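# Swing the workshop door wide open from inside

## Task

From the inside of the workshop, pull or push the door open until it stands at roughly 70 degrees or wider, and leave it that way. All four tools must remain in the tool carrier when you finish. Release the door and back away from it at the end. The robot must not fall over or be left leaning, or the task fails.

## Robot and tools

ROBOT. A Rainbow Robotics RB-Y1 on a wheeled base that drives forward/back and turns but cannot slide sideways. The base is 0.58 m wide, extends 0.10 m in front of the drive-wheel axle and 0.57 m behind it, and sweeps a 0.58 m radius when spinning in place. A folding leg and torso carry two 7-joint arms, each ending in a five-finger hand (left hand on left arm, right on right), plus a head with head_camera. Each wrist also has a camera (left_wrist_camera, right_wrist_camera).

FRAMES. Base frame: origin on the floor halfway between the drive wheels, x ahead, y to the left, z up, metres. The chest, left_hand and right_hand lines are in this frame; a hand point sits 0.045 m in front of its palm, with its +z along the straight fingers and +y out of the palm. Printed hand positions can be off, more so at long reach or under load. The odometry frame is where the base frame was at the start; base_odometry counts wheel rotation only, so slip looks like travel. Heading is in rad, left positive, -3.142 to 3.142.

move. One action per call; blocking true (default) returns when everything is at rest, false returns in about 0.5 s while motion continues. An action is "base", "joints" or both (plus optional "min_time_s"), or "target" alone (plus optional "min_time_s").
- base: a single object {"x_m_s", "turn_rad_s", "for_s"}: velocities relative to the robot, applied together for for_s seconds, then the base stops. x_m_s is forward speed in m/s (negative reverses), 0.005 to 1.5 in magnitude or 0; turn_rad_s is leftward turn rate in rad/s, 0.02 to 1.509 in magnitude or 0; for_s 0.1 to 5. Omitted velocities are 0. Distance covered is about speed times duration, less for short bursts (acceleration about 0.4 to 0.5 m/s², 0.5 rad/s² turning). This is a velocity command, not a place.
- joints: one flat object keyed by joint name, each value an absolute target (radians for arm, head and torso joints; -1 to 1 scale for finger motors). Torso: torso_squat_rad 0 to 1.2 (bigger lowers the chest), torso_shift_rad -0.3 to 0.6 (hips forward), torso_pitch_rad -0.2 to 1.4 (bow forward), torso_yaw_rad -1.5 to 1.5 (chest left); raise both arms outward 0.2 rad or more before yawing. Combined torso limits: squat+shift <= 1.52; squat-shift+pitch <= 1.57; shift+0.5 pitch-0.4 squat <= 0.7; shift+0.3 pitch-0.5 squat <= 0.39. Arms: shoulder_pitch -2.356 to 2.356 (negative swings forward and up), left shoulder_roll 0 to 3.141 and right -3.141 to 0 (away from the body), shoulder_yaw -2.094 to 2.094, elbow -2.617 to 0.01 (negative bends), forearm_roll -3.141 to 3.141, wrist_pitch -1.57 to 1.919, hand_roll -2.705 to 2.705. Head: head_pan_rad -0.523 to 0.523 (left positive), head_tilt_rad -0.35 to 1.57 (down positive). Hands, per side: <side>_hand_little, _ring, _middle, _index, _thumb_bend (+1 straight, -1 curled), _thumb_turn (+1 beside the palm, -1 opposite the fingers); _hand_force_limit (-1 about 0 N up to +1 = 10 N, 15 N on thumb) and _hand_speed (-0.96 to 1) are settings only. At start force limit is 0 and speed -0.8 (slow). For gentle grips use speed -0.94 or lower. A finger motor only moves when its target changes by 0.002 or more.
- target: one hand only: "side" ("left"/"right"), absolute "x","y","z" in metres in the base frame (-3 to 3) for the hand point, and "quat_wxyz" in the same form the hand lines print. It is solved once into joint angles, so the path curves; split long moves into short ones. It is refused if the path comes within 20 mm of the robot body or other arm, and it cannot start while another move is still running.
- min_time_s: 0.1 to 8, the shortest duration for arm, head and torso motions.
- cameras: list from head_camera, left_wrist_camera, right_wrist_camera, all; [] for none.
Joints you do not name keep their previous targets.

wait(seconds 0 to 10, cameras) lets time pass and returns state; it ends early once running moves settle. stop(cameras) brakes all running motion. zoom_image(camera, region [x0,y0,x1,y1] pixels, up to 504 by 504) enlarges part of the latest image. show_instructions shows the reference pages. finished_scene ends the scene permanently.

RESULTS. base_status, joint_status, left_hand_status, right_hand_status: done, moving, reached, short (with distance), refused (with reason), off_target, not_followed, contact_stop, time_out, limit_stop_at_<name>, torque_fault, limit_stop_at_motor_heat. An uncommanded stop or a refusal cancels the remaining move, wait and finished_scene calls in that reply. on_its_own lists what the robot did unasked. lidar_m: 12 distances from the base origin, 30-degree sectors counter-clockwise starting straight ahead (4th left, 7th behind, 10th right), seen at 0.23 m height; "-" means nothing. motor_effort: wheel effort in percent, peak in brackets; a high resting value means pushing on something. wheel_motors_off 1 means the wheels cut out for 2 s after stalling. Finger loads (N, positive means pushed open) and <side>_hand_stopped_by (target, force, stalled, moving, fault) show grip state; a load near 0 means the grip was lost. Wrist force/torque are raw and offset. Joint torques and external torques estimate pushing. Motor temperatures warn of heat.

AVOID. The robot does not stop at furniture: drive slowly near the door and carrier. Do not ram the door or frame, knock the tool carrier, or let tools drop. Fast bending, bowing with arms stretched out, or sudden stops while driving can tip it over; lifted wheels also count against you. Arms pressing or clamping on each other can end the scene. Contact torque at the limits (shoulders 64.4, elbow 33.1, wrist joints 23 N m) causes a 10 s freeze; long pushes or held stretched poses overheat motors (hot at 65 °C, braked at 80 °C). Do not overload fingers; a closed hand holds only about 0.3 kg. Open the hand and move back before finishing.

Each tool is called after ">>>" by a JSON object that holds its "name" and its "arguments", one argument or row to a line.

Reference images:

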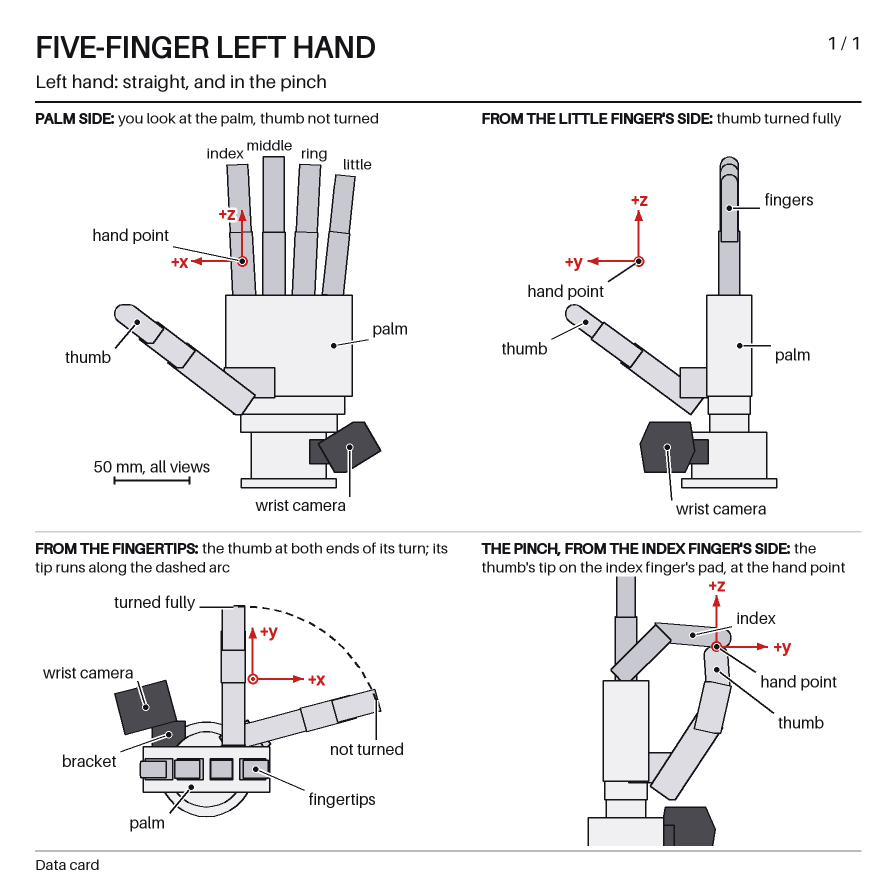

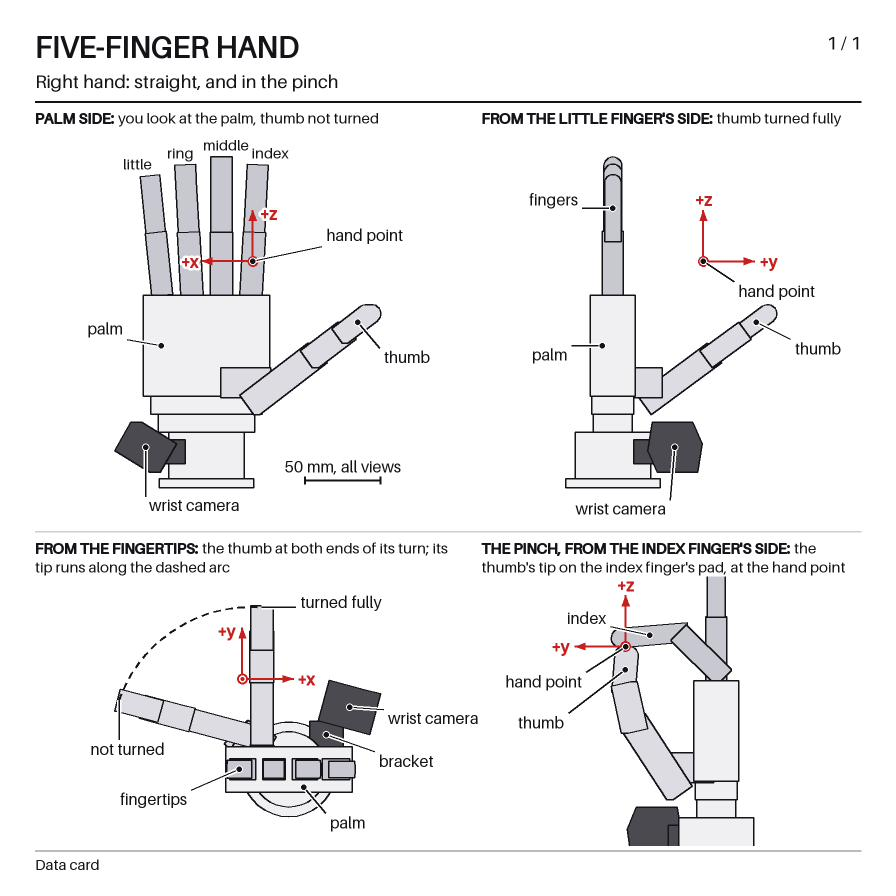

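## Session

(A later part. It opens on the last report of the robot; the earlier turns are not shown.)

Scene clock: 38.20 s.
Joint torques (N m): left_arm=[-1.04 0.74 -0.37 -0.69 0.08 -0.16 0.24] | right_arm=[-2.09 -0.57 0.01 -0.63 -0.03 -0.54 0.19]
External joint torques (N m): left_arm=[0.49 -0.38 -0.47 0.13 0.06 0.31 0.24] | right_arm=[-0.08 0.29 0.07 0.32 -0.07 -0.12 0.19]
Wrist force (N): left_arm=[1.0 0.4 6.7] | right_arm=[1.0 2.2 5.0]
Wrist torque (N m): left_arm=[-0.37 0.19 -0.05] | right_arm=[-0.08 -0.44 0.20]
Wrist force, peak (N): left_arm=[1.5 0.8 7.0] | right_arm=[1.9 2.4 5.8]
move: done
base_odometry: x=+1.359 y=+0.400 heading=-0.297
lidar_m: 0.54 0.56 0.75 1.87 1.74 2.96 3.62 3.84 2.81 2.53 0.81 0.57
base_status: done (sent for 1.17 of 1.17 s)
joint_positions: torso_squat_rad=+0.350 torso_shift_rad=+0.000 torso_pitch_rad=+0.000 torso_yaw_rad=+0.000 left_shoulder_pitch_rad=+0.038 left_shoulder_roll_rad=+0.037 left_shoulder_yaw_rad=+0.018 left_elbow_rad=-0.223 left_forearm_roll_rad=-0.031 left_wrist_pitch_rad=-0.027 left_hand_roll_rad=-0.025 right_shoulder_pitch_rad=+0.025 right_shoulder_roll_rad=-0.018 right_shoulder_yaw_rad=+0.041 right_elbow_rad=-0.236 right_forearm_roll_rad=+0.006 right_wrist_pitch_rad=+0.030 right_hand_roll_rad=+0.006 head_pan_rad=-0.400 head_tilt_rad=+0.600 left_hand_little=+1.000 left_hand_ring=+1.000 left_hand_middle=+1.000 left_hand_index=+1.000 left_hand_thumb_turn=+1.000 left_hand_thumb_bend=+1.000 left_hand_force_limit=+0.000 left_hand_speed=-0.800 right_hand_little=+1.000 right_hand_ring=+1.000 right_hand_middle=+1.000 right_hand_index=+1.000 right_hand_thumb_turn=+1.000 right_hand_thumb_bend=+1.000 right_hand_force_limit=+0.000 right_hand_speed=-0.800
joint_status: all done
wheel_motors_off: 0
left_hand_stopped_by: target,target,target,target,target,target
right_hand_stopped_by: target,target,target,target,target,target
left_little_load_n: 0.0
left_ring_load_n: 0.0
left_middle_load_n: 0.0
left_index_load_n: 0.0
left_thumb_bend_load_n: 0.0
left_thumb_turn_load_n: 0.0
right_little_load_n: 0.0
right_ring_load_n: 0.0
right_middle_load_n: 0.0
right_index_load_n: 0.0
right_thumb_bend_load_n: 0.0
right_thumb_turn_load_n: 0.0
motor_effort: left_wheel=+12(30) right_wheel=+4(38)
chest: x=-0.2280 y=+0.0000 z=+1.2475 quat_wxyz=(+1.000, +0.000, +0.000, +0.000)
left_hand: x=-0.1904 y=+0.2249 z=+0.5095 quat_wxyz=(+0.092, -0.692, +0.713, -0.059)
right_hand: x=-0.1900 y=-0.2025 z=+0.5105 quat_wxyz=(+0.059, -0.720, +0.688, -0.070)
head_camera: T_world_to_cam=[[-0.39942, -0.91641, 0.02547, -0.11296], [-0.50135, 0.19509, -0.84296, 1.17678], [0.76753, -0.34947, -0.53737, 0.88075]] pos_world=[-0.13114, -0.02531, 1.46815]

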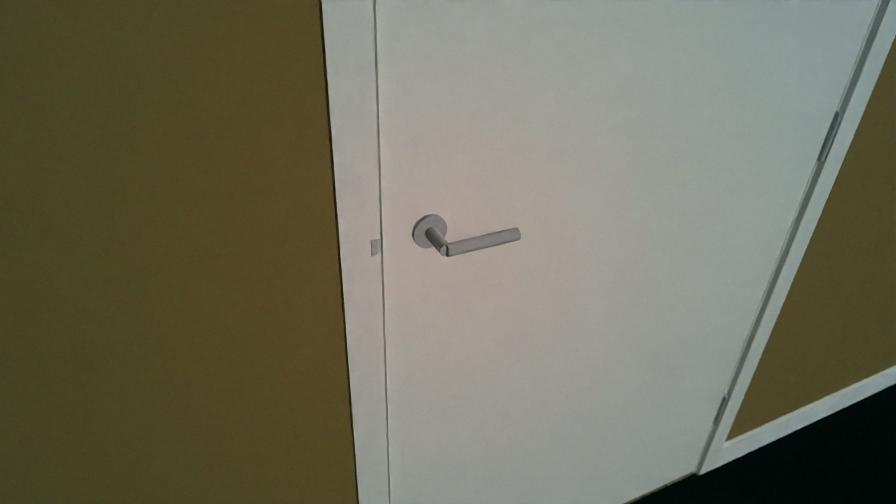

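>>> {"name": "move", "arguments": {
  "joints": {"right_hand_index": 0.0, "right_hand_middle": 0.0, "right_hand_ring": 0.0, "right_hand_little": 0.0, "right_hand_speed": 0.2, "right_shoulder_roll_rad": -0.25, "right_elbow_rad": -1.2, "head_tilt_rad": 0.7, "head_pan_rad": -0.45},
  "min_time_s": 1.5
}}

>>> {"name": "move", "arguments": {
  "target": {"side": "right", "x": 0.34, "y": -0.39, "z": 1.06, "quat_wxyz": [0.5, -0.5, 0.5, -0.5]},
  "min_time_s": 2.5,
  "cameras": ["head_camera", "right_wrist_camera"]
}}

Scene clock: 45.43 s.
Joint torques (N m): left_arm=[-0.79 1.63 -0.36 -0.76 0.16 -0.42 0.21] | right_arm=[-9.92 -5.17 -2.3 -8.11 0.09 -1.73 -0.03]
External joint torques (N m): left_arm=[0.74 0.52 -0.47 0.06 0.14 0.06 0.21] | right_arm=[0.01 0.84 0.48 0.98 -0.1 0.14 -0.04]
Wrist force (N): left_arm=[1.7 1.0 6.4] | right_arm=[0.2 6.7 2.3]
Wrist torque (N m): left_arm=[-0.23 -0.01 -0.04] | right_arm=[0.40 -0.37 0.31]
Wrist force, peak (N): left_arm=[1.6 0.7 7.2] | right_arm=[0.8 5.6 4.5]
move: done
base_odometry: x=+1.359 y=+0.400 heading=-0.297
lidar_m: 0.54 0.56 0.75 1.86 1.75 2.96 3.62 3.85 2.80 2.53 0.81 0.57
base_status: not commanded
joint_positions: torso_squat_rad=+0.350 torso_shift_rad=+0.000 torso_pitch_rad=+0.000 torso_yaw_rad=+0.000 left_shoulder_pitch_rad=+0.038 left_shoulder_roll_rad=+0.037 left_shoulder_yaw_rad=+0.018 left_elbow_rad=-0.223 left_forearm_roll_rad=-0.031 left_wrist_pitch_rad=-0.027 left_hand_roll_rad=-0.025 right_shoulder_pitch_rad=+0.025 right_shoulder_roll_rad=-0.250 right_shoulder_yaw_rad=+0.041 right_elbow_rad=-1.200 right_forearm_roll_rad=+0.006 right_wrist_pitch_rad=+0.030 right_hand_roll_rad=+0.006 head_pan_rad=-0.450 head_tilt_rad=+0.700 left_hand_little=+1.000 left_hand_ring=+1.000 left_hand_middle=+1.000 left_hand_index=+1.000 left_hand_thumb_turn=+1.000 left_hand_thumb_bend=+1.000 left_hand_force_limit=+0.000 left_hand_speed=-0.800 right_hand_little=+0.000 right_hand_ring=+0.000 right_hand_middle=+0.000 right_hand_index=+0.000 right_hand_thumb_turn=+1.000 right_hand_thumb_bend=+1.000 right_hand_force_limit=+0.000 right_hand_speed=+0.200
joint_status: all done
wheel_motors_off: 0
left_hand_stopped_by: target,target,target,target,target,target
right_hand_stopped_by: target,target,target,target,target,target
left_little_load_n: 0.0
left_ring_load_n: 0.0
left_middle_load_n: 0.0
left_index_load_n: 0.0
left_thumb_bend_load_n: 0.0
left_thumb_turn_load_n: 0.0
right_little_load_n: 0.0
right_ring_load_n: 0.0
right_middle_load_n: 0.0
right_index_load_n: 0.0
right_thumb_bend_load_n: 0.0
right_thumb_turn_load_n: 0.0
motor_effort: left_wheel=+13(13) right_wheel=+5(6)
chest: x=-0.2280 y=+0.0000 z=+1.2475 quat_wxyz=(+1.000, +0.000, +0.000, +0.000)
left_hand: x=-0.1904 y=+0.2249 z=+0.5095 quat_wxyz=(+0.092, -0.692, +0.713, -0.059)
right_hand: x=+0.2461 y=-0.3142 z=+0.7600 quat_wxyz=(+0.310, -0.652, +0.528, -0.447)
pictures: none

Scene clock: 48.27 s.
Joint torques (N m): left_arm=[-0.55 1.22 0.11 -0.6 -0.03 -0.17 0.16] | right_arm=[-13.41 -14.46 -8.55 -7.9 0.05 -1.3 -0.03]
External joint torques (N m): left_arm=[0.99 0.1 0.01 0.22 -0.05 0.3 0.16] | right_arm=[-1.55 -0.42 -0.06 0.11 -0.17 0.64 -0.03]
Wrist force (N): left_arm=[0.7 0.6 6.4] | right_arm=[1.5 7.1 -0.7]
Wrist torque (N m): left_arm=[-0.31 0.21 -0.06] | right_arm=[0.58 -0.35 0.30]
Wrist force, peak (N): left_arm=[1.5 0.7 7.2] | right_arm=[0.7 7.6 1.0]
move: done
base_odometry: x=+1.359 y=+0.400 heading=-0.297
lidar_m: 0.54 0.56 0.75 1.87 1.75 2.97 3.62 3.86 2.81 2.54 0.81 0.57
base_status: not commanded
joint_positions: torso_squat_rad=+0.350 torso_shift_rad=+0.000 torso_pitch_rad=+0.000 torso_yaw_rad=+0.000 left_shoulder_pitch_rad=+0.038 left_shoulder_roll_rad=+0.037 left_shoulder_yaw_rad=+0.018 left_elbow_rad=-0.223 left_forearm_roll_rad=-0.031 left_wrist_pitch_rad=-0.027 left_hand_roll_rad=-0.025 right_shoulder_pitch_rad=-0.010 right_shoulder_roll_rad=-0.744 right_shoulder_yaw_rad=-0.021 right_elbow_rad=-1.633 right_forearm_roll_rad=-0.316 right_wrist_pitch_rad=+0.075 right_hand_roll_rad=-0.428 head_pan_rad=-0.450 head_tilt_rad=+0.700 left_hand_little=+1.000 left_hand_ring=+1.000 left_hand_middle=+1.000 left_hand_index=+1.000 left_hand_thumb_turn=+1.000 left_hand_thumb_bend=+1.000 left_hand_force_limit=+0.000 left_hand_speed=-0.800 right_hand_little=+0.000 right_hand_ring=+0.000 right_hand_middle=+0.000 right_hand_index=+0.000 right_hand_thumb_turn=+1.000 right_hand_thumb_bend=+1.000 right_hand_force_limit=+0.000 right_hand_speed=+0.200
joint_status: all done
wheel_motors_off: 0
left_hand_stopped_by: target,target,target,target,target,target
right_hand_stopped_by: target,target,target,target,target,target
left_little_load_n: 0.0
left_ring_load_n: 0.0
left_middle_load_n: 0.0
left_index_load_n: 0.0
left_thumb_bend_load_n: 0.0
left_thumb_turn_load_n: 0.0
right_little_load_n: 0.0
right_ring_load_n: 0.0
right_middle_load_n: 0.0
right_index_load_n: 0.0
right_thumb_bend_load_n: 0.0
right_thumb_turn_load_n: 0.0
motor_effort: left_wheel=+12(13) right_wheel=+5(6)
chest: x=-0.2280 y=+0.0000 z=+1.2475 quat_wxyz=(+1.000, +0.000, +0.000, +0.000)
left_hand: x=-0.1904 y=+0.2249 z=+0.5095 quat_wxyz=(+0.092, -0.692, +0.713, -0.059)
right_hand: x=+0.3397 y=-0.3900 z=+1.0599 quat_wxyz=(+0.500, -0.500, +0.500, -0.500)
right_hand_status: reached (checked arc that bows 38 mm and turns the hand up to 29 deg, planned for 2.5 s): 0 mm and 0.1 deg off.
head_camera: T_world_to_cam=[[-0.44238, -0.89644, 0.02644, -0.12327], [-0.56438, 0.25536, -0.78503, 1.0799], [0.69698, -0.3622, -0.6189, 0.98422]] pos_world=[-0.13104, -0.02978, 1.46014]
right_wrist_camera: T_world_to_cam=[[0.0189, -0.23862, -0.97093, 0.92827], [-0.48739, 0.84571, -0.21733, 0.73045], [0.87298, 0.47733, -0.10032, 0.11463]] pos_world=[0.23841, -0.45095, 1.07153]

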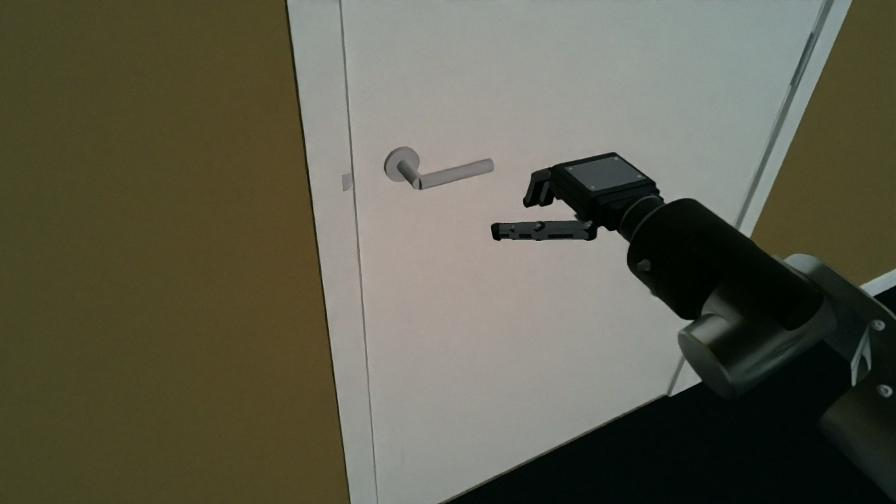

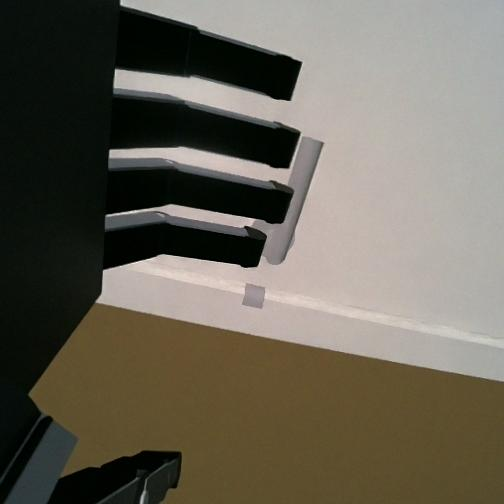

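>>> {"name": "move", "arguments": {
  "target": {"side": "right", "x": 0.343, "y": -0.358, "z": 1.075, "quat_wxyz": [0.5, -0.5, 0.5, -0.5]},
  "min_time_s": 1
}}

>>> {"name": "move", "arguments": {
  "base": {"x_m_s": 0.1, "for_s": 1.75},
  "cameras": ["head_camera", "right_wrist_camera"]
}}

Scene clock: 52.23 s.
Joint torques (N m): left_arm=[-1 0.51 -0.59 -0.79 0.18 -0.27 0.18] | right_arm=[-13.68 -10.67 -8.21 -8.64 0.43 -1.56 0.27]
External joint torques (N m): left_arm=[0.54 -0.6 -0.69 0.03 0.16 0.2 0.18] | right_arm=[-1.55 1.76 -0.51 -0.06 0.11 0.4 0.28]
Wrist force (N): left_arm=[1.5 0.1 5.5] | right_arm=[1.8 7.3 -0.4]
Wrist torque (N m): left_arm=[-0.37 0.04 0.01] | right_arm=[0.61 -0.41 0.47]
Wrist force, peak (N): left_arm=[0.8 0.5 7.3] | right_arm=[1.7 7.7 0.2]
move: done
base_odometry: x=+1.359 y=+0.400 heading=-0.297
lidar_m: 0.54 0.56 0.75 1.86 1.74 2.97 3.63 3.85 2.81 2.54 0.81 0.56
base_status: not commanded
joint_positions: torso_squat_rad=+0.350 torso_shift_rad=+0.000 torso_pitch_rad=+0.000 torso_yaw_rad=+0.000 left_shoulder_pitch_rad=+0.038 left_shoulder_roll_rad=+0.037 left_shoulder_yaw_rad=+0.018 left_elbow_rad=-0.223 left_forearm_roll_rad=-0.031 left_wrist_pitch_rad=-0.027 left_hand_roll_rad=-0.025 right_shoulder_pitch_rad=-0.025 right_shoulder_roll_rad=-0.662 right_shoulder_yaw_rad=-0.045 right_elbow_rad=-1.744 right_forearm_roll_rad=-0.267 right_wrist_pitch_rad=+0.203 right_hand_roll_rad=-0.399 head_pan_rad=-0.450 head_tilt_rad=+0.700 left_hand_little=+1.000 left_hand_ring=+1.000 left_hand_middle=+1.000 left_hand_index=+1.000 left_hand_thumb_turn=+1.000 left_hand_thumb_bend=+1.000 left_hand_force_limit=+0.000 left_hand_speed=-0.800 right_hand_little=+0.000 right_hand_ring=+0.000 right_hand_middle=+0.000 right_hand_index=+0.000 right_hand_thumb_turn=+1.000 right_hand_thumb_bend=+1.000 right_hand_force_limit=+0.000 right_hand_speed=+0.200
joint_status: all done
wheel_motors_off: 0
left_hand_stopped_by: target,target,target,target,target,target
right_hand_stopped_by: target,target,target,target,target,target
left_little_load_n: 0.0
left_ring_load_n: -0.5
left_middle_load_n: 0.0
left_index_load_n: 0.0
left_thumb_bend_load_n: 0.0
left_thumb_turn_load_n: 0.0
right_little_load_n: 0.0
right_ring_load_n: 0.0
right_middle_load_n: 0.0
right_index_load_n: 0.0
right_thumb_bend_load_n: 0.0
right_thumb_turn_load_n: 0.0
motor_effort: left_wheel=+12(13) right_wheel=+5(6)
chest: x=-0.2280 y=+0.0000 z=+1.2475 quat_wxyz=(+1.000, +0.000, +0.000, +0.000)
left_hand: x=-0.1904 y=+0.2249 z=+0.5095 quat_wxyz=(+0.092, -0.692, +0.713, -0.059)
right_hand: x=+0.3429 y=-0.3581 z=+1.0749 quat_wxyz=(+0.500, -0.500, +0.500, -0.500)
right_hand_status: reached (checked arc that bows 2 mm and turns the hand up to 1 deg, planned for 1.0 s): 0 mm and 0.1 deg off.
pictures: none

Scene clock: 54.67 s.
Joint torques (N m): left_arm=[-0.93 1.21 -0.37 -0.83 0 -0.28 0.2] | right_arm=[-12.94 -10.63 -8.07 -8.56 0.87 -1.67 0.33]
External joint torques (N m): left_arm=[0.59 0.09 -0.48 -0.01 -0.02 0.19 0.2] | right_arm=[-0.81 1.8 -0.37 0.02 0.54 0.3 0.34]
Wrist force (N): left_arm=[0.9 1.3 6.2] | right_arm=[1.3 7.4 -0.6]
Wrist torque (N m): left_arm=[-0.22 0.13 -0.07] | right_arm=[0.62 -0.34 0.40]
Wrist force, peak (N): left_arm=[1.1 0.9 7.1] | right_arm=[1.5 7.7 -0.4]
move: done
base_odometry: x=+1.528 y=+0.348 heading=-0.298
lidar_m: 0.36 0.38 0.51 1.27 1.88 1.88 3.47 4.41 2.92 1.74 0.53 0.38
base_status: done (sent for 1.77 of 1.77 s)
joint_positions: torso_squat_rad=+0.350 torso_shift_rad=+0.000 torso_pitch_rad=+0.000 torso_yaw_rad=+0.000 left_shoulder_pitch_rad=+0.038 left_shoulder_roll_rad=+0.037 left_shoulder_yaw_rad=+0.018 left_elbow_rad=-0.223 left_forearm_roll_rad=-0.031 left_wrist_pitch_rad=-0.027 left_hand_roll_rad=-0.025 right_shoulder_pitch_rad=-0.025 right_shoulder_roll_rad=-0.662 right_shoulder_yaw_rad=-0.045 right_elbow_rad=-1.744 right_forearm_roll_rad=-0.267 right_wrist_pitch_rad=+0.203 right_hand_roll_rad=-0.399 head_pan_rad=-0.450 head_tilt_rad=+0.700 left_hand_little=+1.000 left_hand_ring=+1.000 left_hand_middle=+1.000 left_hand_index=+1.000 left_hand_thumb_turn=+1.000 left_hand_thumb_bend=+1.000 left_hand_force_limit=+0.000 left_hand_speed=-0.800 right_hand_little=+0.000 right_hand_ring=+0.000 right_hand_middle=+0.000 right_hand_index=+0.000 right_hand_thumb_turn=+1.000 right_hand_thumb_bend=+1.000 right_hand_force_limit=+0.000 right_hand_speed=+0.200
joint_status: not commanded
wheel_motors_off: 0
left_hand_stopped_by: target,target,target,target,target,target
right_hand_stopped_by: target,target,target,target,target,target
left_little_load_n: 0.5
left_ring_load_n: 0.0
left_middle_load_n: 0.0
left_index_load_n: 0.0
left_thumb_bend_load_n: 0.0
left_thumb_turn_load_n: 0.0
right_little_load_n: 0.0
right_ring_load_n: 0.0
right_middle_load_n: 0.0
right_index_load_n: 0.0
right_thumb_bend_load_n: 0.0
right_thumb_turn_load_n: 0.0
motor_effort: left_wheel=-6(35) right_wheel=+6(32)
chest: x=-0.2279 y=+0.0000 z=+1.2475 quat_wxyz=(+1.000, +0.000, +0.000, +0.000)
left_hand: x=-0.1904 y=+0.2249 z=+0.5095 quat_wxyz=(+0.092, -0.692, +0.713, -0.059)
right_hand: x=+0.3430 y=-0.3581 z=+1.0750 quat_wxyz=(+0.500, -0.500, +0.500, -0.500)
head_camera: T_world_to_cam=[[-0.44235, -0.89645, 0.02648, -0.12328], [-0.5644, 0.25532, -0.78502, 1.07995], [0.69698, -0.3622, -0.6189, 0.98415]] pos_world=[-0.13094, -0.02978, 1.46014]
right_wrist_camera: T_world_to_cam=[[0.0187, -0.23839, -0.97099, 0.95067], [-0.48917, 0.84481, -0.21683, 0.70795], [0.87199, 0.47903, -0.10082, 0.09957]] pos_world=[0.24171, -0.41915, 1.08663]

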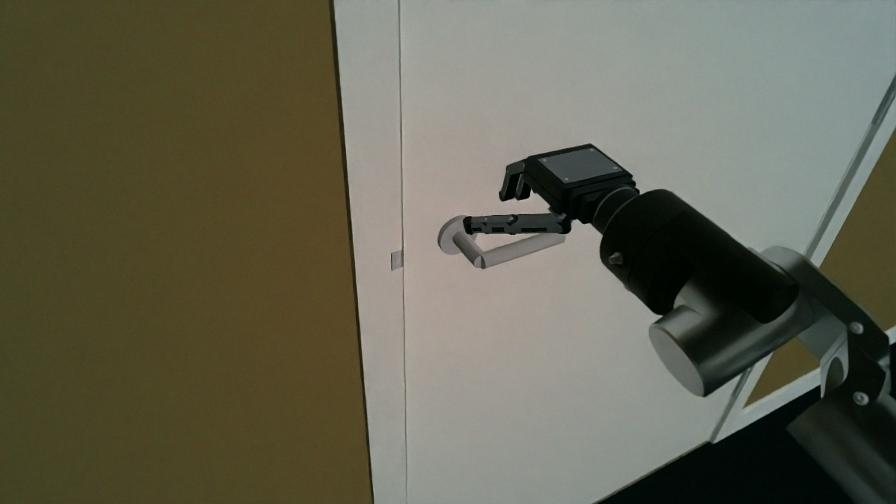

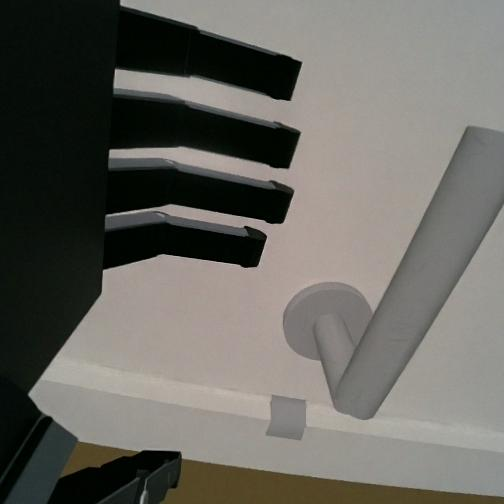

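>>> {"name": "move", "arguments": {
  "target": {"side": "right", "x": 0.347, "y": -0.358, "z": 1.03, "quat_wxyz": [0.5, -0.5, 0.5, -0.5]},
  "min_time_s": 1,
  "cameras": ["head_camera", "right_wrist_camera"]
}}

Scene clock: 56.87 s.
Joint torques (N m): left_arm=[-1.7 0.99 -0.73 -0.89 -0.16 -0.38 0.21] | right_arm=[-13.68 -9.91 -5.33 -8.05 0.49 -2.21 0.26]
External joint torques (N m): left_arm=[-0.17 -0.13 -0.83 -0.07 -0.18 0.09 0.21] | right_arm=[-1.36 2.07 1.75 0.9 0.27 -0.22 0.27]
Wrist force (N): left_arm=[1.6 0.6 6.0] | right_arm=[1.3 7.1 -0.1]
Wrist torque (N m): left_arm=[-0.28 0.02 0.00] | right_arm=[0.57 -0.36 0.42]
Wrist force, peak (N): left_arm=[2.0 1.3 7.3] | right_arm=[1.7 7.8 -0.3]
move: done
base_odometry: x=+1.528 y=+0.348 heading=-0.298
lidar_m: 0.36 0.38 0.50 1.25 1.87 1.89 3.47 4.42 2.92 1.73 0.56 0.39
base_status: not commanded
joint_positions: torso_squat_rad=+0.350 torso_shift_rad=+0.000 torso_pitch_rad=+0.000 torso_yaw_rad=+0.000 left_shoulder_pitch_rad=+0.038 left_shoulder_roll_rad=+0.037 left_shoulder_yaw_rad=+0.018 left_elbow_rad=-0.223 left_forearm_roll_rad=-0.031 left_wrist_pitch_rad=-0.027 left_hand_roll_rad=-0.025 right_shoulder_pitch_rad=-0.036 right_shoulder_roll_rad=-0.604 right_shoulder_yaw_rad=-0.006 right_elbow_rad=-1.595 right_forearm_roll_rad=-0.234 right_wrist_pitch_rad=+0.062 right_hand_roll_rad=-0.369 head_pan_rad=-0.450 head_tilt_rad=+0.700 left_hand_little=+1.000 left_hand_ring=+1.000 left_hand_middle=+1.000 left_hand_index=+1.000 left_hand_thumb_turn=+1.000 left_hand_thumb_bend=+1.000 left_hand_force_limit=+0.000 left_hand_speed=-0.800 right_hand_little=+0.000 right_hand_ring=+0.000 right_hand_middle=+0.000 right_hand_index=+0.000 right_hand_thumb_turn=+1.000 right_hand_thumb_bend=+1.000 right_hand_force_limit=+0.000 right_hand_speed=+0.200
joint_status: all done
wheel_motors_off: 0
left_hand_stopped_by: target,target,target,target,target,target
right_hand_stopped_by: target,target,target,target,target,target
left_little_load_n: 0.0
left_ring_load_n: -0.5
left_middle_load_n: 0.0
left_index_load_n: 0.0
left_thumb_bend_load_n: 0.0
left_thumb_turn_load_n: 0.0
right_little_load_n: 0.0
right_ring_load_n: 0.0
right_middle_load_n: 0.0
right_index_load_n: 0.0
right_thumb_bend_load_n: 0.0
right_thumb_turn_load_n: -0.5
motor_effort: left_wheel=-7(7) right_wheel=+5(8)
chest: x=-0.2279 y=+0.0000 z=+1.2475 quat_wxyz=(+1.000, +0.000, +0.000, +0.000)
left_hand: x=-0.1904 y=+0.2249 z=+0.5095 quat_wxyz=(+0.092, -0.692, +0.713, -0.059)
right_hand: x=+0.3466 y=-0.3582 z=+1.0303 quat_wxyz=(+0.499, -0.500, +0.500, -0.500)
right_hand_status: reached (checked arc that bows 5 mm and turns the hand up to 1 deg, planned for 1.0 s): 1 mm and 0.1 deg off.
head_camera: T_world_to_cam=[[-0.44235, -0.89645, 0.02648, -0.12328], [-0.5644, 0.25532, -0.78502, 1.07995], [0.69698, -0.3622, -0.6189, 0.98415]] pos_world=[-0.13094, -0.02978, 1.46014]
right_wrist_camera: T_world_to_cam=[[0.0174, -0.23895, -0.97088, 0.90726], [-0.48729, 0.84587, -0.21691, 0.70012], [0.87307, 0.47687, -0.10172, 0.09171]] pos_world=[0.2453, -0.41915, 1.04203]

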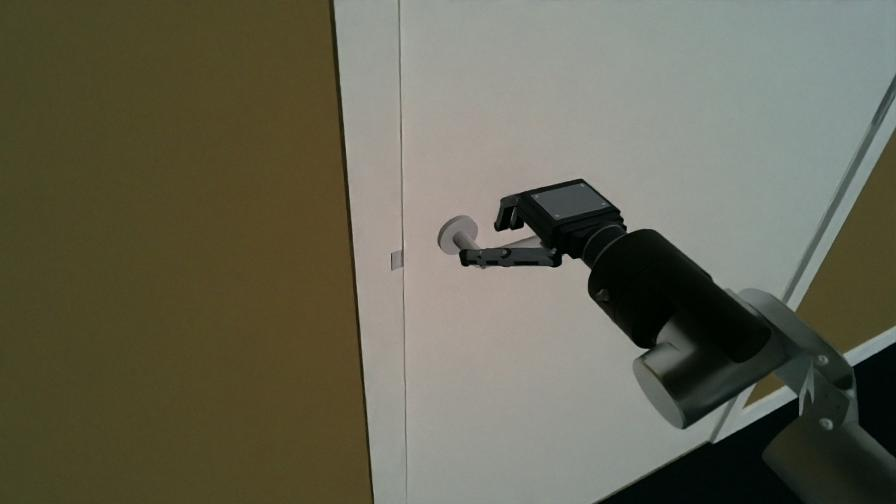

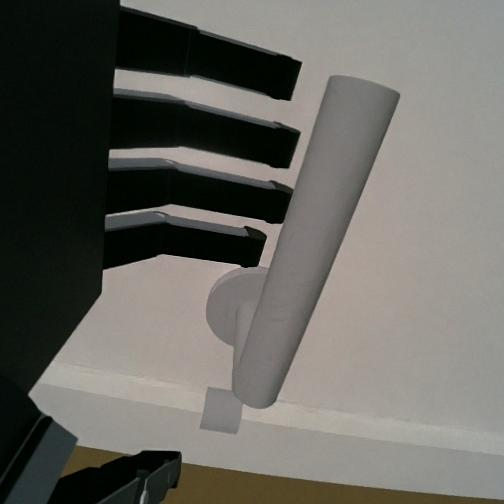

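>>> {"name": "move", "arguments": {
  "target": {"side": "right", "x": 0.347, "y": -0.358, "z": 1.005, "quat_wxyz": [0.5, -0.5, 0.5, -0.5]},
  "min_time_s": 0.8,
  "cameras": ["head_camera", "right_wrist_camera"]
}}

>>> {"name": "zoom_image", "arguments": {
  "camera": "head_camera",
  "region": [400, 160, 650, 320]
}}

Scene clock: 58.30 s.
Joint torques (N m): left_arm=[-1.51 1.67 -0.14 -1 0.1 -0.19 -0.01] | right_arm=[-13.63 -10.12 -4.19 -7.94 0.43 -2.13 0.32]
External joint torques (N m): left_arm=[0.01 0.54 -0.25 -0.18 0.08 0.29 -0.01] | right_arm=[-1.24 1.67 2.54 1.06 0.28 -0.13 0.33]
Wrist force (N): left_arm=[1.0 0.5 5.7] | right_arm=[0.9 7.1 -0.2]
Wrist torque (N m): left_arm=[-0.30 0.12 -0.05] | right_arm=[0.58 -0.27 0.39]
Wrist force, peak (N): left_arm=[1.2 0.1 6.9] | right_arm=[1.9 7.7 -0.7]
move: done
base_odometry: x=+1.528 y=+0.348 heading=-0.298
lidar_m: 0.36 0.37 0.50 1.27 1.87 1.86 3.48 4.42 2.91 1.73 0.55 0.38
base_status: not commanded
joint_positions: torso_squat_rad=+0.350 torso_shift_rad=+0.000 torso_pitch_rad=+0.000 torso_yaw_rad=+0.000 left_shoulder_pitch_rad=+0.038 left_shoulder_roll_rad=+0.037 left_shoulder_yaw_rad=+0.018 left_elbow_rad=-0.223 left_forearm_roll_rad=-0.031 left_wrist_pitch_rad=-0.027 left_hand_roll_rad=-0.025 right_shoulder_pitch_rad=-0.045 right_shoulder_roll_rad=-0.577 right_shoulder_yaw_rad=+0.015 right_elbow_rad=-1.502 right_forearm_roll_rad=-0.221 right_wrist_pitch_rad=-0.025 right_hand_roll_rad=-0.356 head_pan_rad=-0.450 head_tilt_rad=+0.700 left_hand_little=+1.000 left_hand_ring=+1.000 left_hand_middle=+1.000 left_hand_index=+1.000 left_hand_thumb_turn=+1.000 left_hand_thumb_bend=+1.000 left_hand_force_limit=+0.000 left_hand_speed=-0.800 right_hand_little=+0.000 right_hand_ring=+0.000 right_hand_middle=+0.000 right_hand_index=+0.000 right_hand_thumb_turn=+1.000 right_hand_thumb_bend=+1.000 right_hand_force_limit=+0.000 right_hand_speed=+0.200
joint_status: all done
wheel_motors_off: 0
left_hand_stopped_by: target,target,target,target,target,target
right_hand_stopped_by: target,target,target,target,target,target
left_little_load_n: 0.0
left_ring_load_n: 0.0
left_middle_load_n: 0.0
left_index_load_n: 0.0
left_thumb_bend_load_n: 0.0
left_thumb_turn_load_n: 0.0
right_little_load_n: 0.0
right_ring_load_n: 0.0
right_middle_load_n: 0.0
right_index_load_n: 0.0
right_thumb_bend_load_n: 0.0
right_thumb_turn_load_n: 0.0
motor_effort: left_wheel=-6(7) right_wheel=+6(7)
chest: x=-0.2279 y=+0.0000 z=+1.2475 quat_wxyz=(+1.000, +0.000, +0.000, +0.000)
left_hand: x=-0.1904 y=+0.2249 z=+0.5095 quat_wxyz=(+0.092, -0.692, +0.713, -0.059)
right_hand: x=+0.3469 y=-0.3583 z=+1.0052 quat_wxyz=(+0.500, -0.500, +0.500, -0.500)
right_hand_status: reached (checked arc that bows 3 mm and turns the hand up to 0 deg, planned for 0.8 s): 0 mm and 0.0 deg off.
head_camera: T_world_to_cam=[[-0.44235, -0.89645, 0.02648, -0.12328], [-0.5644, 0.25532, -0.78502, 1.07995], [0.69698, -0.3622, -0.6189, 0.98415]] pos_world=[-0.13094, -0.02978, 1.46014]
right_wrist_camera: T_world_to_cam=[[0.01836, -0.23873, -0.97091, 0.88266], [-0.48774, 0.84555, -0.21713, 0.69508], [0.8728, 0.47754, -0.10092, 0.08846]] pos_world=[0.24561, -0.41925, 1.01683]

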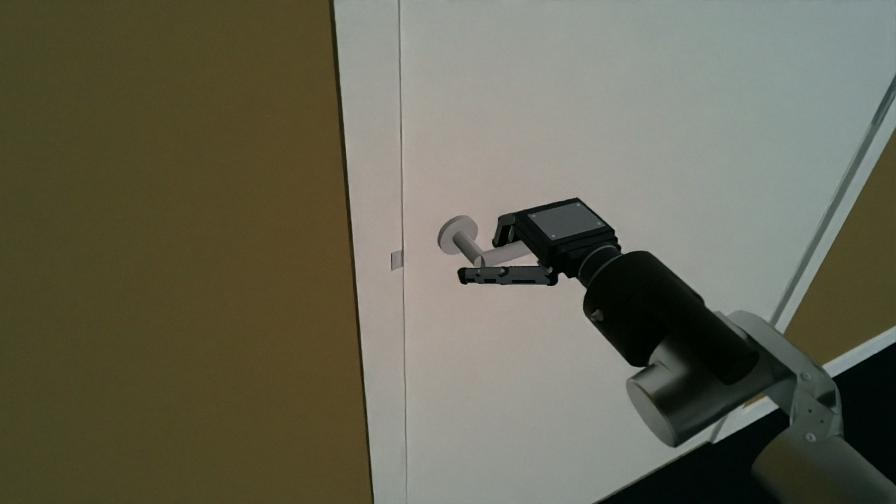

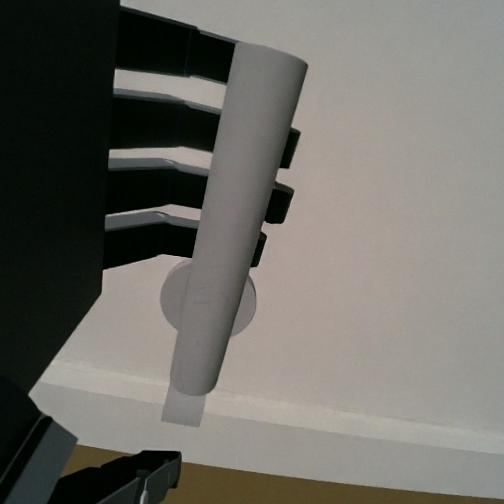

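Scaled by 2.016 from the camera's image (finer frame: 1280x720).

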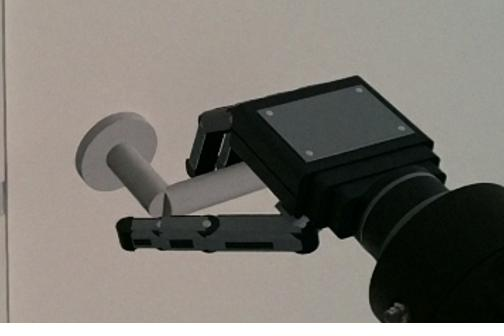

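>>> {"name": "move", "arguments": {
  "target": {"side": "right", "x": 0.347, "y": -0.358, "z": 0.978, "quat_wxyz": [0.5, -0.5, 0.5, -0.5]},
  "min_time_s": 1,
  "cameras": ["head_camera", "right_wrist_camera"]
}}

>>> {"name": "move", "arguments": {
  "target": {"side": "right", "x": 0.347, "y": -0.348, "z": 0.963, "quat_wxyz": [0.561, -0.4305, 0.561, -0.4305]},
  "min_time_s": 1,
  "cameras": ["head_camera", "right_wrist_camera"]
}}

Scene clock: 60.93 s.
Joint torques (N m): left_arm=[-1.21 0.89 -0.44 -0.97 0.07 -0.25 0.15] | right_arm=[-10.9 -7.44 -1.13 -6.46 0.29 -1.24 0.11]
External joint torques (N m): left_arm=[0.32 -0.23 -0.55 -0.15 0.05 0.22 0.15] | right_arm=[1.65 4.17 5.18 2.52 0.21 0.77 0.11]
Wrist force (N): left_arm=[1.4 1.2 6.3] | right_arm=[5.0 1.1 1.6]
Wrist torque (N m): left_arm=[-0.21 0.04 0.00] | right_arm=[0.39 -0.55 0.19]
Wrist force, peak (N): left_arm=[1.8 0.9 7.1] | right_arm=[1.2 7.8 -0.2]
move: done
base_odometry: x=+1.528 y=+0.348 heading=-0.298
lidar_m: 0.36 0.37 0.49 1.26 1.87 1.87 3.47 4.41 2.92 1.73 0.55 0.38
base_status: not commanded
joint_positions: torso_squat_rad=+0.350 torso_shift_rad=+0.000 torso_pitch_rad=+0.000 torso_yaw_rad=+0.000 left_shoulder_pitch_rad=+0.038 left_shoulder_roll_rad=+0.037 left_shoulder_yaw_rad=+0.018 left_elbow_rad=-0.223 left_forearm_roll_rad=-0.031 left_wrist_pitch_rad=-0.027 left_hand_roll_rad=-0.025 right_shoulder_pitch_rad=-0.062 right_shoulder_roll_rad=-0.549 right_shoulder_yaw_rad=+0.036 right_elbow_rad=-1.392 right_forearm_roll_rad=-0.207 right_wrist_pitch_rad=-0.121 right_hand_roll_rad=-0.344 head_pan_rad=-0.450 head_tilt_rad=+0.700 left_hand_little=+1.000 left_hand_ring=+1.000 left_hand_middle=+1.000 left_hand_index=+1.000 left_hand_thumb_turn=+1.000 left_hand_thumb_bend=+1.000 left_hand_force_limit=+0.000 left_hand_speed=-0.800 right_hand_little=+0.000 right_hand_ring=+0.000 right_hand_middle=+0.000 right_hand_index=+0.000 right_hand_thumb_turn=+1.000 right_hand_thumb_bend=+1.000 right_hand_force_limit=+0.000 right_hand_speed=+0.200
joint_status: all done
wheel_motors_off: 0
left_hand_stopped_by: target,target,target,target,target,target
right_hand_stopped_by: target,target,target,target,target,target
left_little_load_n: 0.0
left_ring_load_n: 0.0
left_middle_load_n: 0.0
left_index_load_n: 0.0
left_thumb_bend_load_n: 0.0
left_thumb_turn_load_n: -0.5
right_little_load_n: 1.5
right_ring_load_n: 0.0
right_middle_load_n: 0.0
right_index_load_n: 0.0
right_thumb_bend_load_n: 0.0
right_thumb_turn_load_n: 0.0
motor_effort: left_wheel=-7(7) right_wheel=+6(8)
chest: x=-0.2279 y=+0.0000 z=+1.2475 quat_wxyz=(+1.000, +0.000, +0.000, +0.000)
left_hand: x=-0.1904 y=+0.2249 z=+0.5095 quat_wxyz=(+0.092, -0.692, +0.713, -0.059)
right_hand: x=+0.3473 y=-0.3586 z=+0.9792 quat_wxyz=(+0.500, -0.500, +0.500, -0.501)
right_hand_status: reached (checked arc that bows 4 mm and turns the hand up to 1 deg, planned for 1.0 s): 1 mm and 0.1 deg off.
head_camera: T_world_to_cam=[[-0.44238, -0.89644, 0.02644, -0.12323], [-0.56438, 0.25536, -0.78503, 1.07996], [0.69698, -0.3622, -0.6189, 0.98415]] pos_world=[-0.13094, -0.02978, 1.46014]
right_wrist_camera: T_world_to_cam=[[0.01974, -0.23941, -0.97072, 0.85642], [-0.48719, 0.84554, -0.21844, 0.69097], [0.87307, 0.47723, -0.09994, 0.08455]] pos_world=[0.24591, -0.41956, 0.99073]

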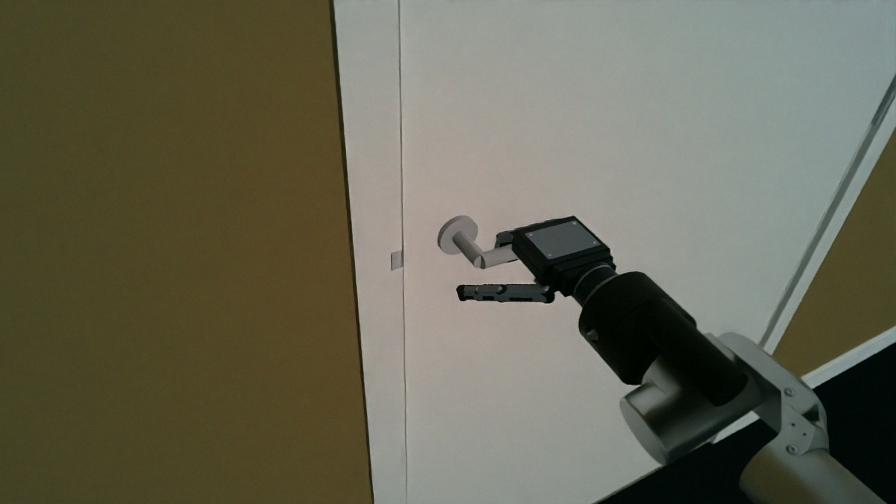

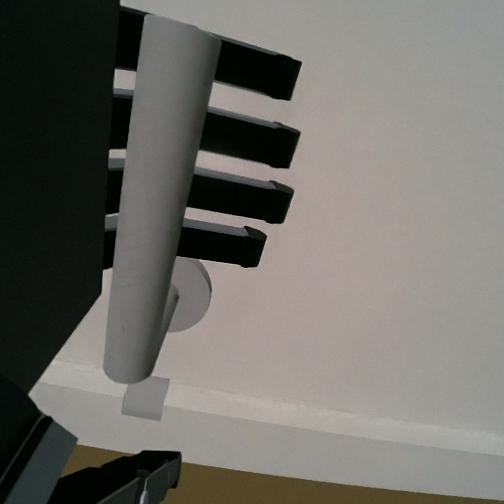

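Scene clock: 62.27 s.
Joint torques (N m): left_arm=[-1.09 1.19 -0.66 -0.87 0.05 -0.26 0.33] | right_arm=[-6.75 -11.28 -1.96 -3.07 -0.2 0.46 -0.3]
External joint torques (N m): left_arm=[0.44 0.08 -0.77 -0.05 0.03 0.21 0.33] | right_arm=[6.09 0.63 4.24 5.49 -0.25 2.53 -0.28]
Wrist force (N): left_arm=[1.0 0.9 5.9] | right_arm=[-0.4 -1.8 2.4]
Wrist torque (N m): left_arm=[-0.26 0.09 -0.05] | right_arm=[0.34 -0.70 -0.29]
Wrist force, peak (N): left_arm=[1.6 0.9 7.1] | right_arm=[-10.0 -7.9 10.0]
move: done
base_odometry: x=+1.528 y=+0.348 heading=-0.298
lidar_m: 0.36 0.37 0.51 1.27 1.87 1.86 3.47 4.41 2.91 1.74 0.54 0.39
base_status: not commanded
joint_positions: torso_squat_rad=+0.350 torso_shift_rad=+0.000 torso_pitch_rad=+0.000 torso_yaw_rad=+0.000 left_shoulder_pitch_rad=+0.038 left_shoulder_roll_rad=+0.037 left_shoulder_yaw_rad=+0.018 left_elbow_rad=-0.223 left_forearm_roll_rad=-0.031 left_wrist_pitch_rad=-0.027 left_hand_roll_rad=-0.025 right_shoulder_pitch_rad=-0.095 right_shoulder_roll_rad=-0.559 right_shoulder_yaw_rad=+0.093 right_elbow_rad=-1.261 right_forearm_roll_rad=-0.330 right_wrist_pitch_rad=-0.232 right_hand_roll_rad=-0.505 head_pan_rad=-0.450 head_tilt_rad=+0.700 left_hand_little=+1.000 left_hand_ring=+1.000 left_hand_middle=+1.000 left_hand_index=+1.000 left_hand_thumb_turn=+1.000 left_hand_thumb_bend=+1.000 left_hand_force_limit=+0.000 left_hand_speed=-0.800 right_hand_little=+0.000 right_hand_ring=+0.000 right_hand_middle=+0.000 right_hand_index=+0.000 right_hand_thumb_turn=+1.000 right_hand_thumb_bend=+1.000 right_hand_force_limit=+0.000 right_hand_speed=+0.200
joint_status: all done
wheel_motors_off: 0
left_hand_stopped_by: target,target,target,target,target,target
right_hand_stopped_by: target,target,target,target,target,target
left_little_load_n: 0.0
left_ring_load_n: 0.0
left_middle_load_n: 0.0
left_index_load_n: 0.0
left_thumb_bend_load_n: -0.5
left_thumb_turn_load_n: 0.0
right_little_load_n: 1.5
right_ring_load_n: 0.0
right_middle_load_n: 0.0
right_index_load_n: 0.0
right_thumb_bend_load_n: 0.0
right_thumb_turn_load_n: 0.0
motor_effort: left_wheel=-7(7) right_wheel=+6(8)
chest: x=-0.2280 y=+0.0001 z=+1.2475 quat_wxyz=(+1.000, +0.000, +0.000, +0.000)
left_hand: x=-0.1904 y=+0.2248 z=+0.5094 quat_wxyz=(+0.092, -0.692, +0.713, -0.059)
right_hand: x=+0.3479 y=-0.3475 z=+0.9652 quat_wxyz=(+0.562, -0.430, +0.560, -0.431)
right_hand_status: reached (checked arc that bows 6 mm and turns the hand up to 15 deg, planned for 1.0 s): 2 mm and 0.2 deg off.
head_camera: T_world_to_cam=[[-0.44226, -0.89649, 0.02662, -0.12334], [-0.56427, 0.25505, -0.7852, 1.08011], [0.69714, -0.36228, -0.61867, 0.98398]] pos_world=[-0.13104, -0.02958, 1.46014]
right_wrist_camera: T_world_to_cam=[[0.02245, 0.02061, -0.99954, 0.96278], [-0.48891, 0.87231, 0.00701, 0.4711], [0.87204, 0.48853, 0.02966, -0.04358]] pos_world=[0.24672, -0.4095, 0.96032]

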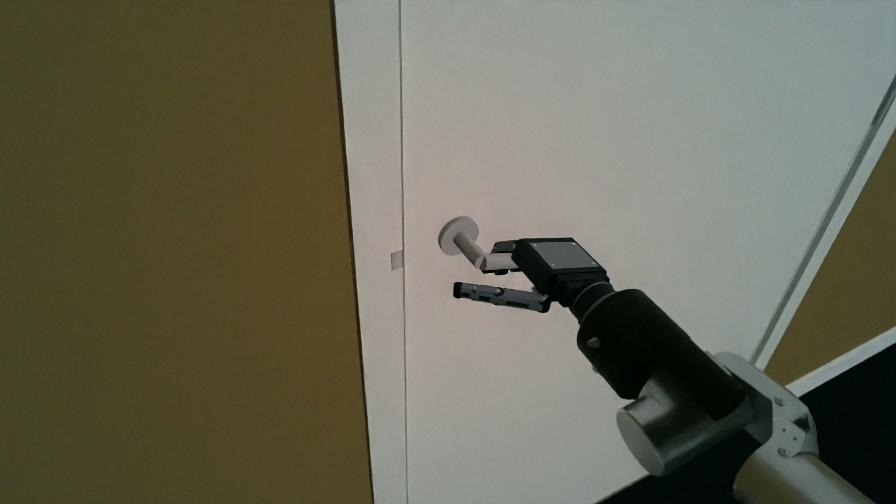

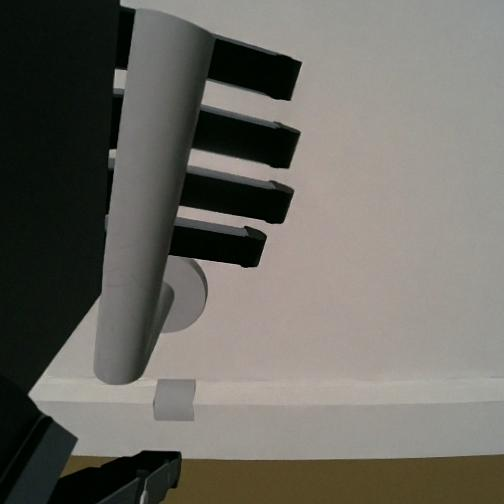

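>>> {"name": "move", "arguments": {
  "target": {"side": "right", "x": 0.348, "y": -0.334, "z": 0.952, "quat_wxyz": [0.61238, -0.35355, 0.61238, -0.35355]},
  "min_time_s": 1
}}

>>> {"name": "move", "arguments": {
  "target": {"side": "right", "x": 0.348, "y": -0.324, "z": 0.946, "quat_wxyz": [0.64086, -0.29884, 0.64086, -0.29884]},
  "min_time_s": 1,
  "cameras": ["head_camera", "right_wrist_camera"]
}}

Scene clock: 64.00 s.
Joint torques (N m): left_arm=[-0.92 1 -0.95 -1.11 -0.08 -0.33 0.15] | right_arm=[-5.81 -7.98 1.62 -1.58 0.52 1.75 0.1]
External joint torques (N m): left_arm=[0.62 -0.11 -1.05 -0.29 -0.1 0.14 0.15] | right_arm=[7.46 3.97 7.57 6.45 0.48 3.85 0.13]
Wrist force (N): left_arm=[1.5 0.2 6.2] | right_arm=[-0.4 -9.1 -0.2]
Wrist torque (N m): left_arm=[-0.38 0.03 0.00] | right_arm=[0.38 -0.61 -0.19]
Wrist force, peak (N): left_arm=[1.7 0.0 7.2] | right_arm=[-12.6 -16.4 2.1]
move: done
base_odometry: x=+1.528 y=+0.348 heading=-0.298
lidar_m: 0.36 0.38 0.50 1.26 1.87 1.87 3.48 4.42 2.91 1.74 0.55 0.39
base_status: not commanded
joint_positions: torso_squat_rad=+0.350 torso_shift_rad=+0.000 torso_pitch_rad=-0.001 torso_yaw_rad=+0.000 left_shoulder_pitch_rad=+0.038 left_shoulder_roll_rad=+0.037 left_shoulder_yaw_rad=+0.018 left_elbow_rad=-0.223 left_forearm_roll_rad=-0.031 left_wrist_pitch_rad=-0.027 left_hand_roll_rad=-0.025 right_shoulder_pitch_rad=-0.138 right_shoulder_roll_rad=-0.559 right_shoulder_yaw_rad=+0.168 right_elbow_rad=-1.127 right_forearm_roll_rad=-0.435 right_wrist_pitch_rad=-0.340 right_hand_roll_rad=-0.689 head_pan_rad=-0.450 head_tilt_rad=+0.700 left_hand_little=+1.000 left_hand_ring=+1.000 left_hand_middle=+1.000 left_hand_index=+1.000 left_hand_thumb_turn=+1.000 left_hand_thumb_bend=+1.000 left_hand_force_limit=+0.000 left_hand_speed=-0.800 right_hand_little=+0.000 right_hand_ring=+0.000 right_hand_middle=+0.000 right_hand_index=+0.000 right_hand_thumb_turn=+1.000 right_hand_thumb_bend=+1.000 right_hand_force_limit=+0.000 right_hand_speed=+0.200
joint_status: all done
wheel_motors_off: 0
left_hand_stopped_by: target,target,target,target,target,target
right_hand_stopped_by: target,target,target,target,target,target
left_little_load_n: 0.0
left_ring_load_n: 0.0
left_middle_load_n: 0.0
left_index_load_n: 0.0
left_thumb_bend_load_n: 0.0
left_thumb_turn_load_n: 0.0
right_little_load_n: 0.5
right_ring_load_n: 1.0
right_middle_load_n: 0.5
right_index_load_n: 1.0
right_thumb_bend_load_n: 0.0
right_thumb_turn_load_n: 0.0
motor_effort: left_wheel=-7(7) right_wheel=+6(8)
chest: x=-0.2283 y=+0.0001 z=+1.2475 quat_wxyz=(+1.000, +0.000, +0.000, +0.000)
left_hand: x=-0.1903 y=+0.2248 z=+0.5094 quat_wxyz=(+0.092, -0.692, +0.713, -0.059)
right_hand: x=+0.3490 y=-0.3344 z=+0.9550 quat_wxyz=(+0.614, -0.353, +0.611, -0.355)
right_hand_status: reached (checked arc that bows 6 mm and turns the hand up to 15 deg, planned for 1.0 s): 3 mm and 0.3 deg off.
pictures: none

Scene clock: 65.33 s.
Joint torques (N m): left_arm=[-1.28 0.81 -0.57 -0.96 -0.18 -0.47 0.34] | right_arm=[-3 -2.86 4.89 0.31 1.39 3.23 0.36]
External joint torques (N m): left_arm=[0.26 -0.3 -0.67 -0.13 -0.2 0.01 0.34] | right_arm=[10.55 8.94 10.57 7.96 1.35 5.35 0.38]
Wrist force (N): left_arm=[1.7 0.7 6.7] | right_arm=[-3.9 -15.9 0.3]
Wrist torque (N m): left_arm=[-0.30 0.00 0.01] | right_arm=[0.14 -0.58 -0.16]
Wrist force, peak (N): left_arm=[2.3 0.6 7.0] | right_arm=[-14.0 -17.2 1.4]
move: done
base_odometry: x=+1.528 y=+0.348 heading=-0.298
lidar_m: 0.36 0.37 0.50 1.27 1.86 1.86 3.47 4.41 2.92 1.73 0.56 0.38
base_status: not commanded
joint_positions: torso_squat_rad=+0.350 torso_shift_rad=+0.000 torso_pitch_rad=-0.001 torso_yaw_rad=+0.000 left_shoulder_pitch_rad=+0.038 left_shoulder_roll_rad=+0.037 left_shoulder_yaw_rad=+0.018 left_elbow_rad=-0.223 left_forearm_roll_rad=-0.031 left_wrist_pitch_rad=-0.027 left_hand_roll_rad=-0.025 right_shoulder_pitch_rad=-0.170 right_shoulder_roll_rad=-0.551 right_shoulder_yaw_rad=+0.220 right_elbow_rad=-1.041 right_forearm_roll_rad=-0.493 right_wrist_pitch_rad=-0.406 right_hand_roll_rad=-0.822 head_pan_rad=-0.450 head_tilt_rad=+0.700 left_hand_little=+1.000 left_hand_ring=+1.000 left_hand_middle=+1.000 left_hand_index=+1.000 left_hand_thumb_turn=+1.000 left_hand_thumb_bend=+1.000 left_hand_force_limit=+0.000 left_hand_speed=-0.800 right_hand_little=+0.000 right_hand_ring=+0.000 right_hand_middle=+0.000 right_hand_index=+0.000 right_hand_thumb_turn=+1.000 right_hand_thumb_bend=+1.000 right_hand_force_limit=+0.000 right_hand_speed=+0.200
joint_status: all done
wheel_motors_off: 0
left_hand_stopped_by: target,target,target,target,target,target
right_hand_stopped_by: target,target,target,target,target,target
left_little_load_n: 0.0
left_ring_load_n: 0.0
left_middle_load_n: 0.0
left_index_load_n: 0.0
left_thumb_bend_load_n: 0.0
left_thumb_turn_load_n: 0.0
right_little_load_n: 0.0
right_ring_load_n: 0.5
right_middle_load_n: 0.5
right_index_load_n: 2.0
right_thumb_bend_load_n: 0.0
right_thumb_turn_load_n: -0.5
motor_effort: left_wheel=-7(8) right_wheel=+6(8)
chest: x=-0.2284 y=+0.0001 z=+1.2475 quat_wxyz=(+1.000, +0.000, +0.000, +0.000)
left_hand: x=-0.1903 y=+0.2248 z=+0.5094 quat_wxyz=(+0.092, -0.692, +0.713, -0.059)
right_hand: x=+0.3493 y=-0.3252 z=+0.9500 quat_wxyz=(+0.642, -0.298, +0.639, -0.301)
right_hand_status: reached (checked arc that bows 4 mm and turns the hand up to 10 deg, planned for 1.0 s): 4 mm and 0.4 deg off.
head_camera: T_world_to_cam=[[-0.44248, -0.89639, 0.02641, -0.12328], [-0.5637, 0.25512, -0.78559, 1.08055], [0.69746, -0.3625, -0.61818, 0.98372]] pos_world=[-0.13154, -0.02958, 1.46024]
right_wrist_camera: T_world_to_cam=[[0.02435, 0.43949, -0.89792, 0.98605], [-0.4878, 0.78922, 0.37306, 0.07736], [0.87262, 0.42892, 0.23361, -0.2685]] pos_world=[0.24802, -0.37925, 0.91925]

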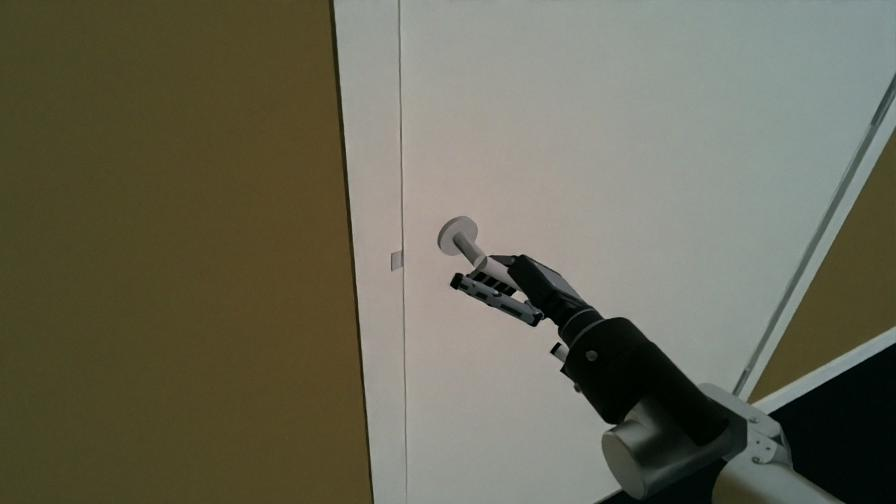

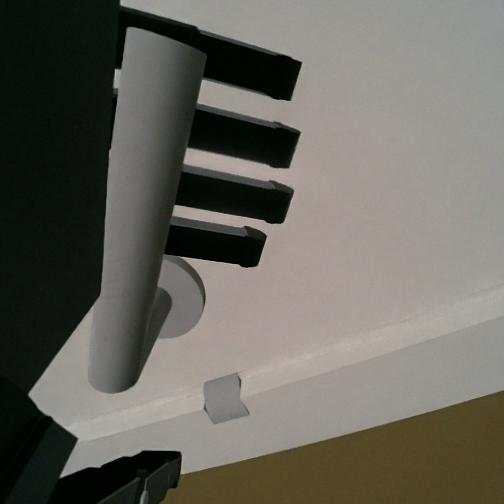

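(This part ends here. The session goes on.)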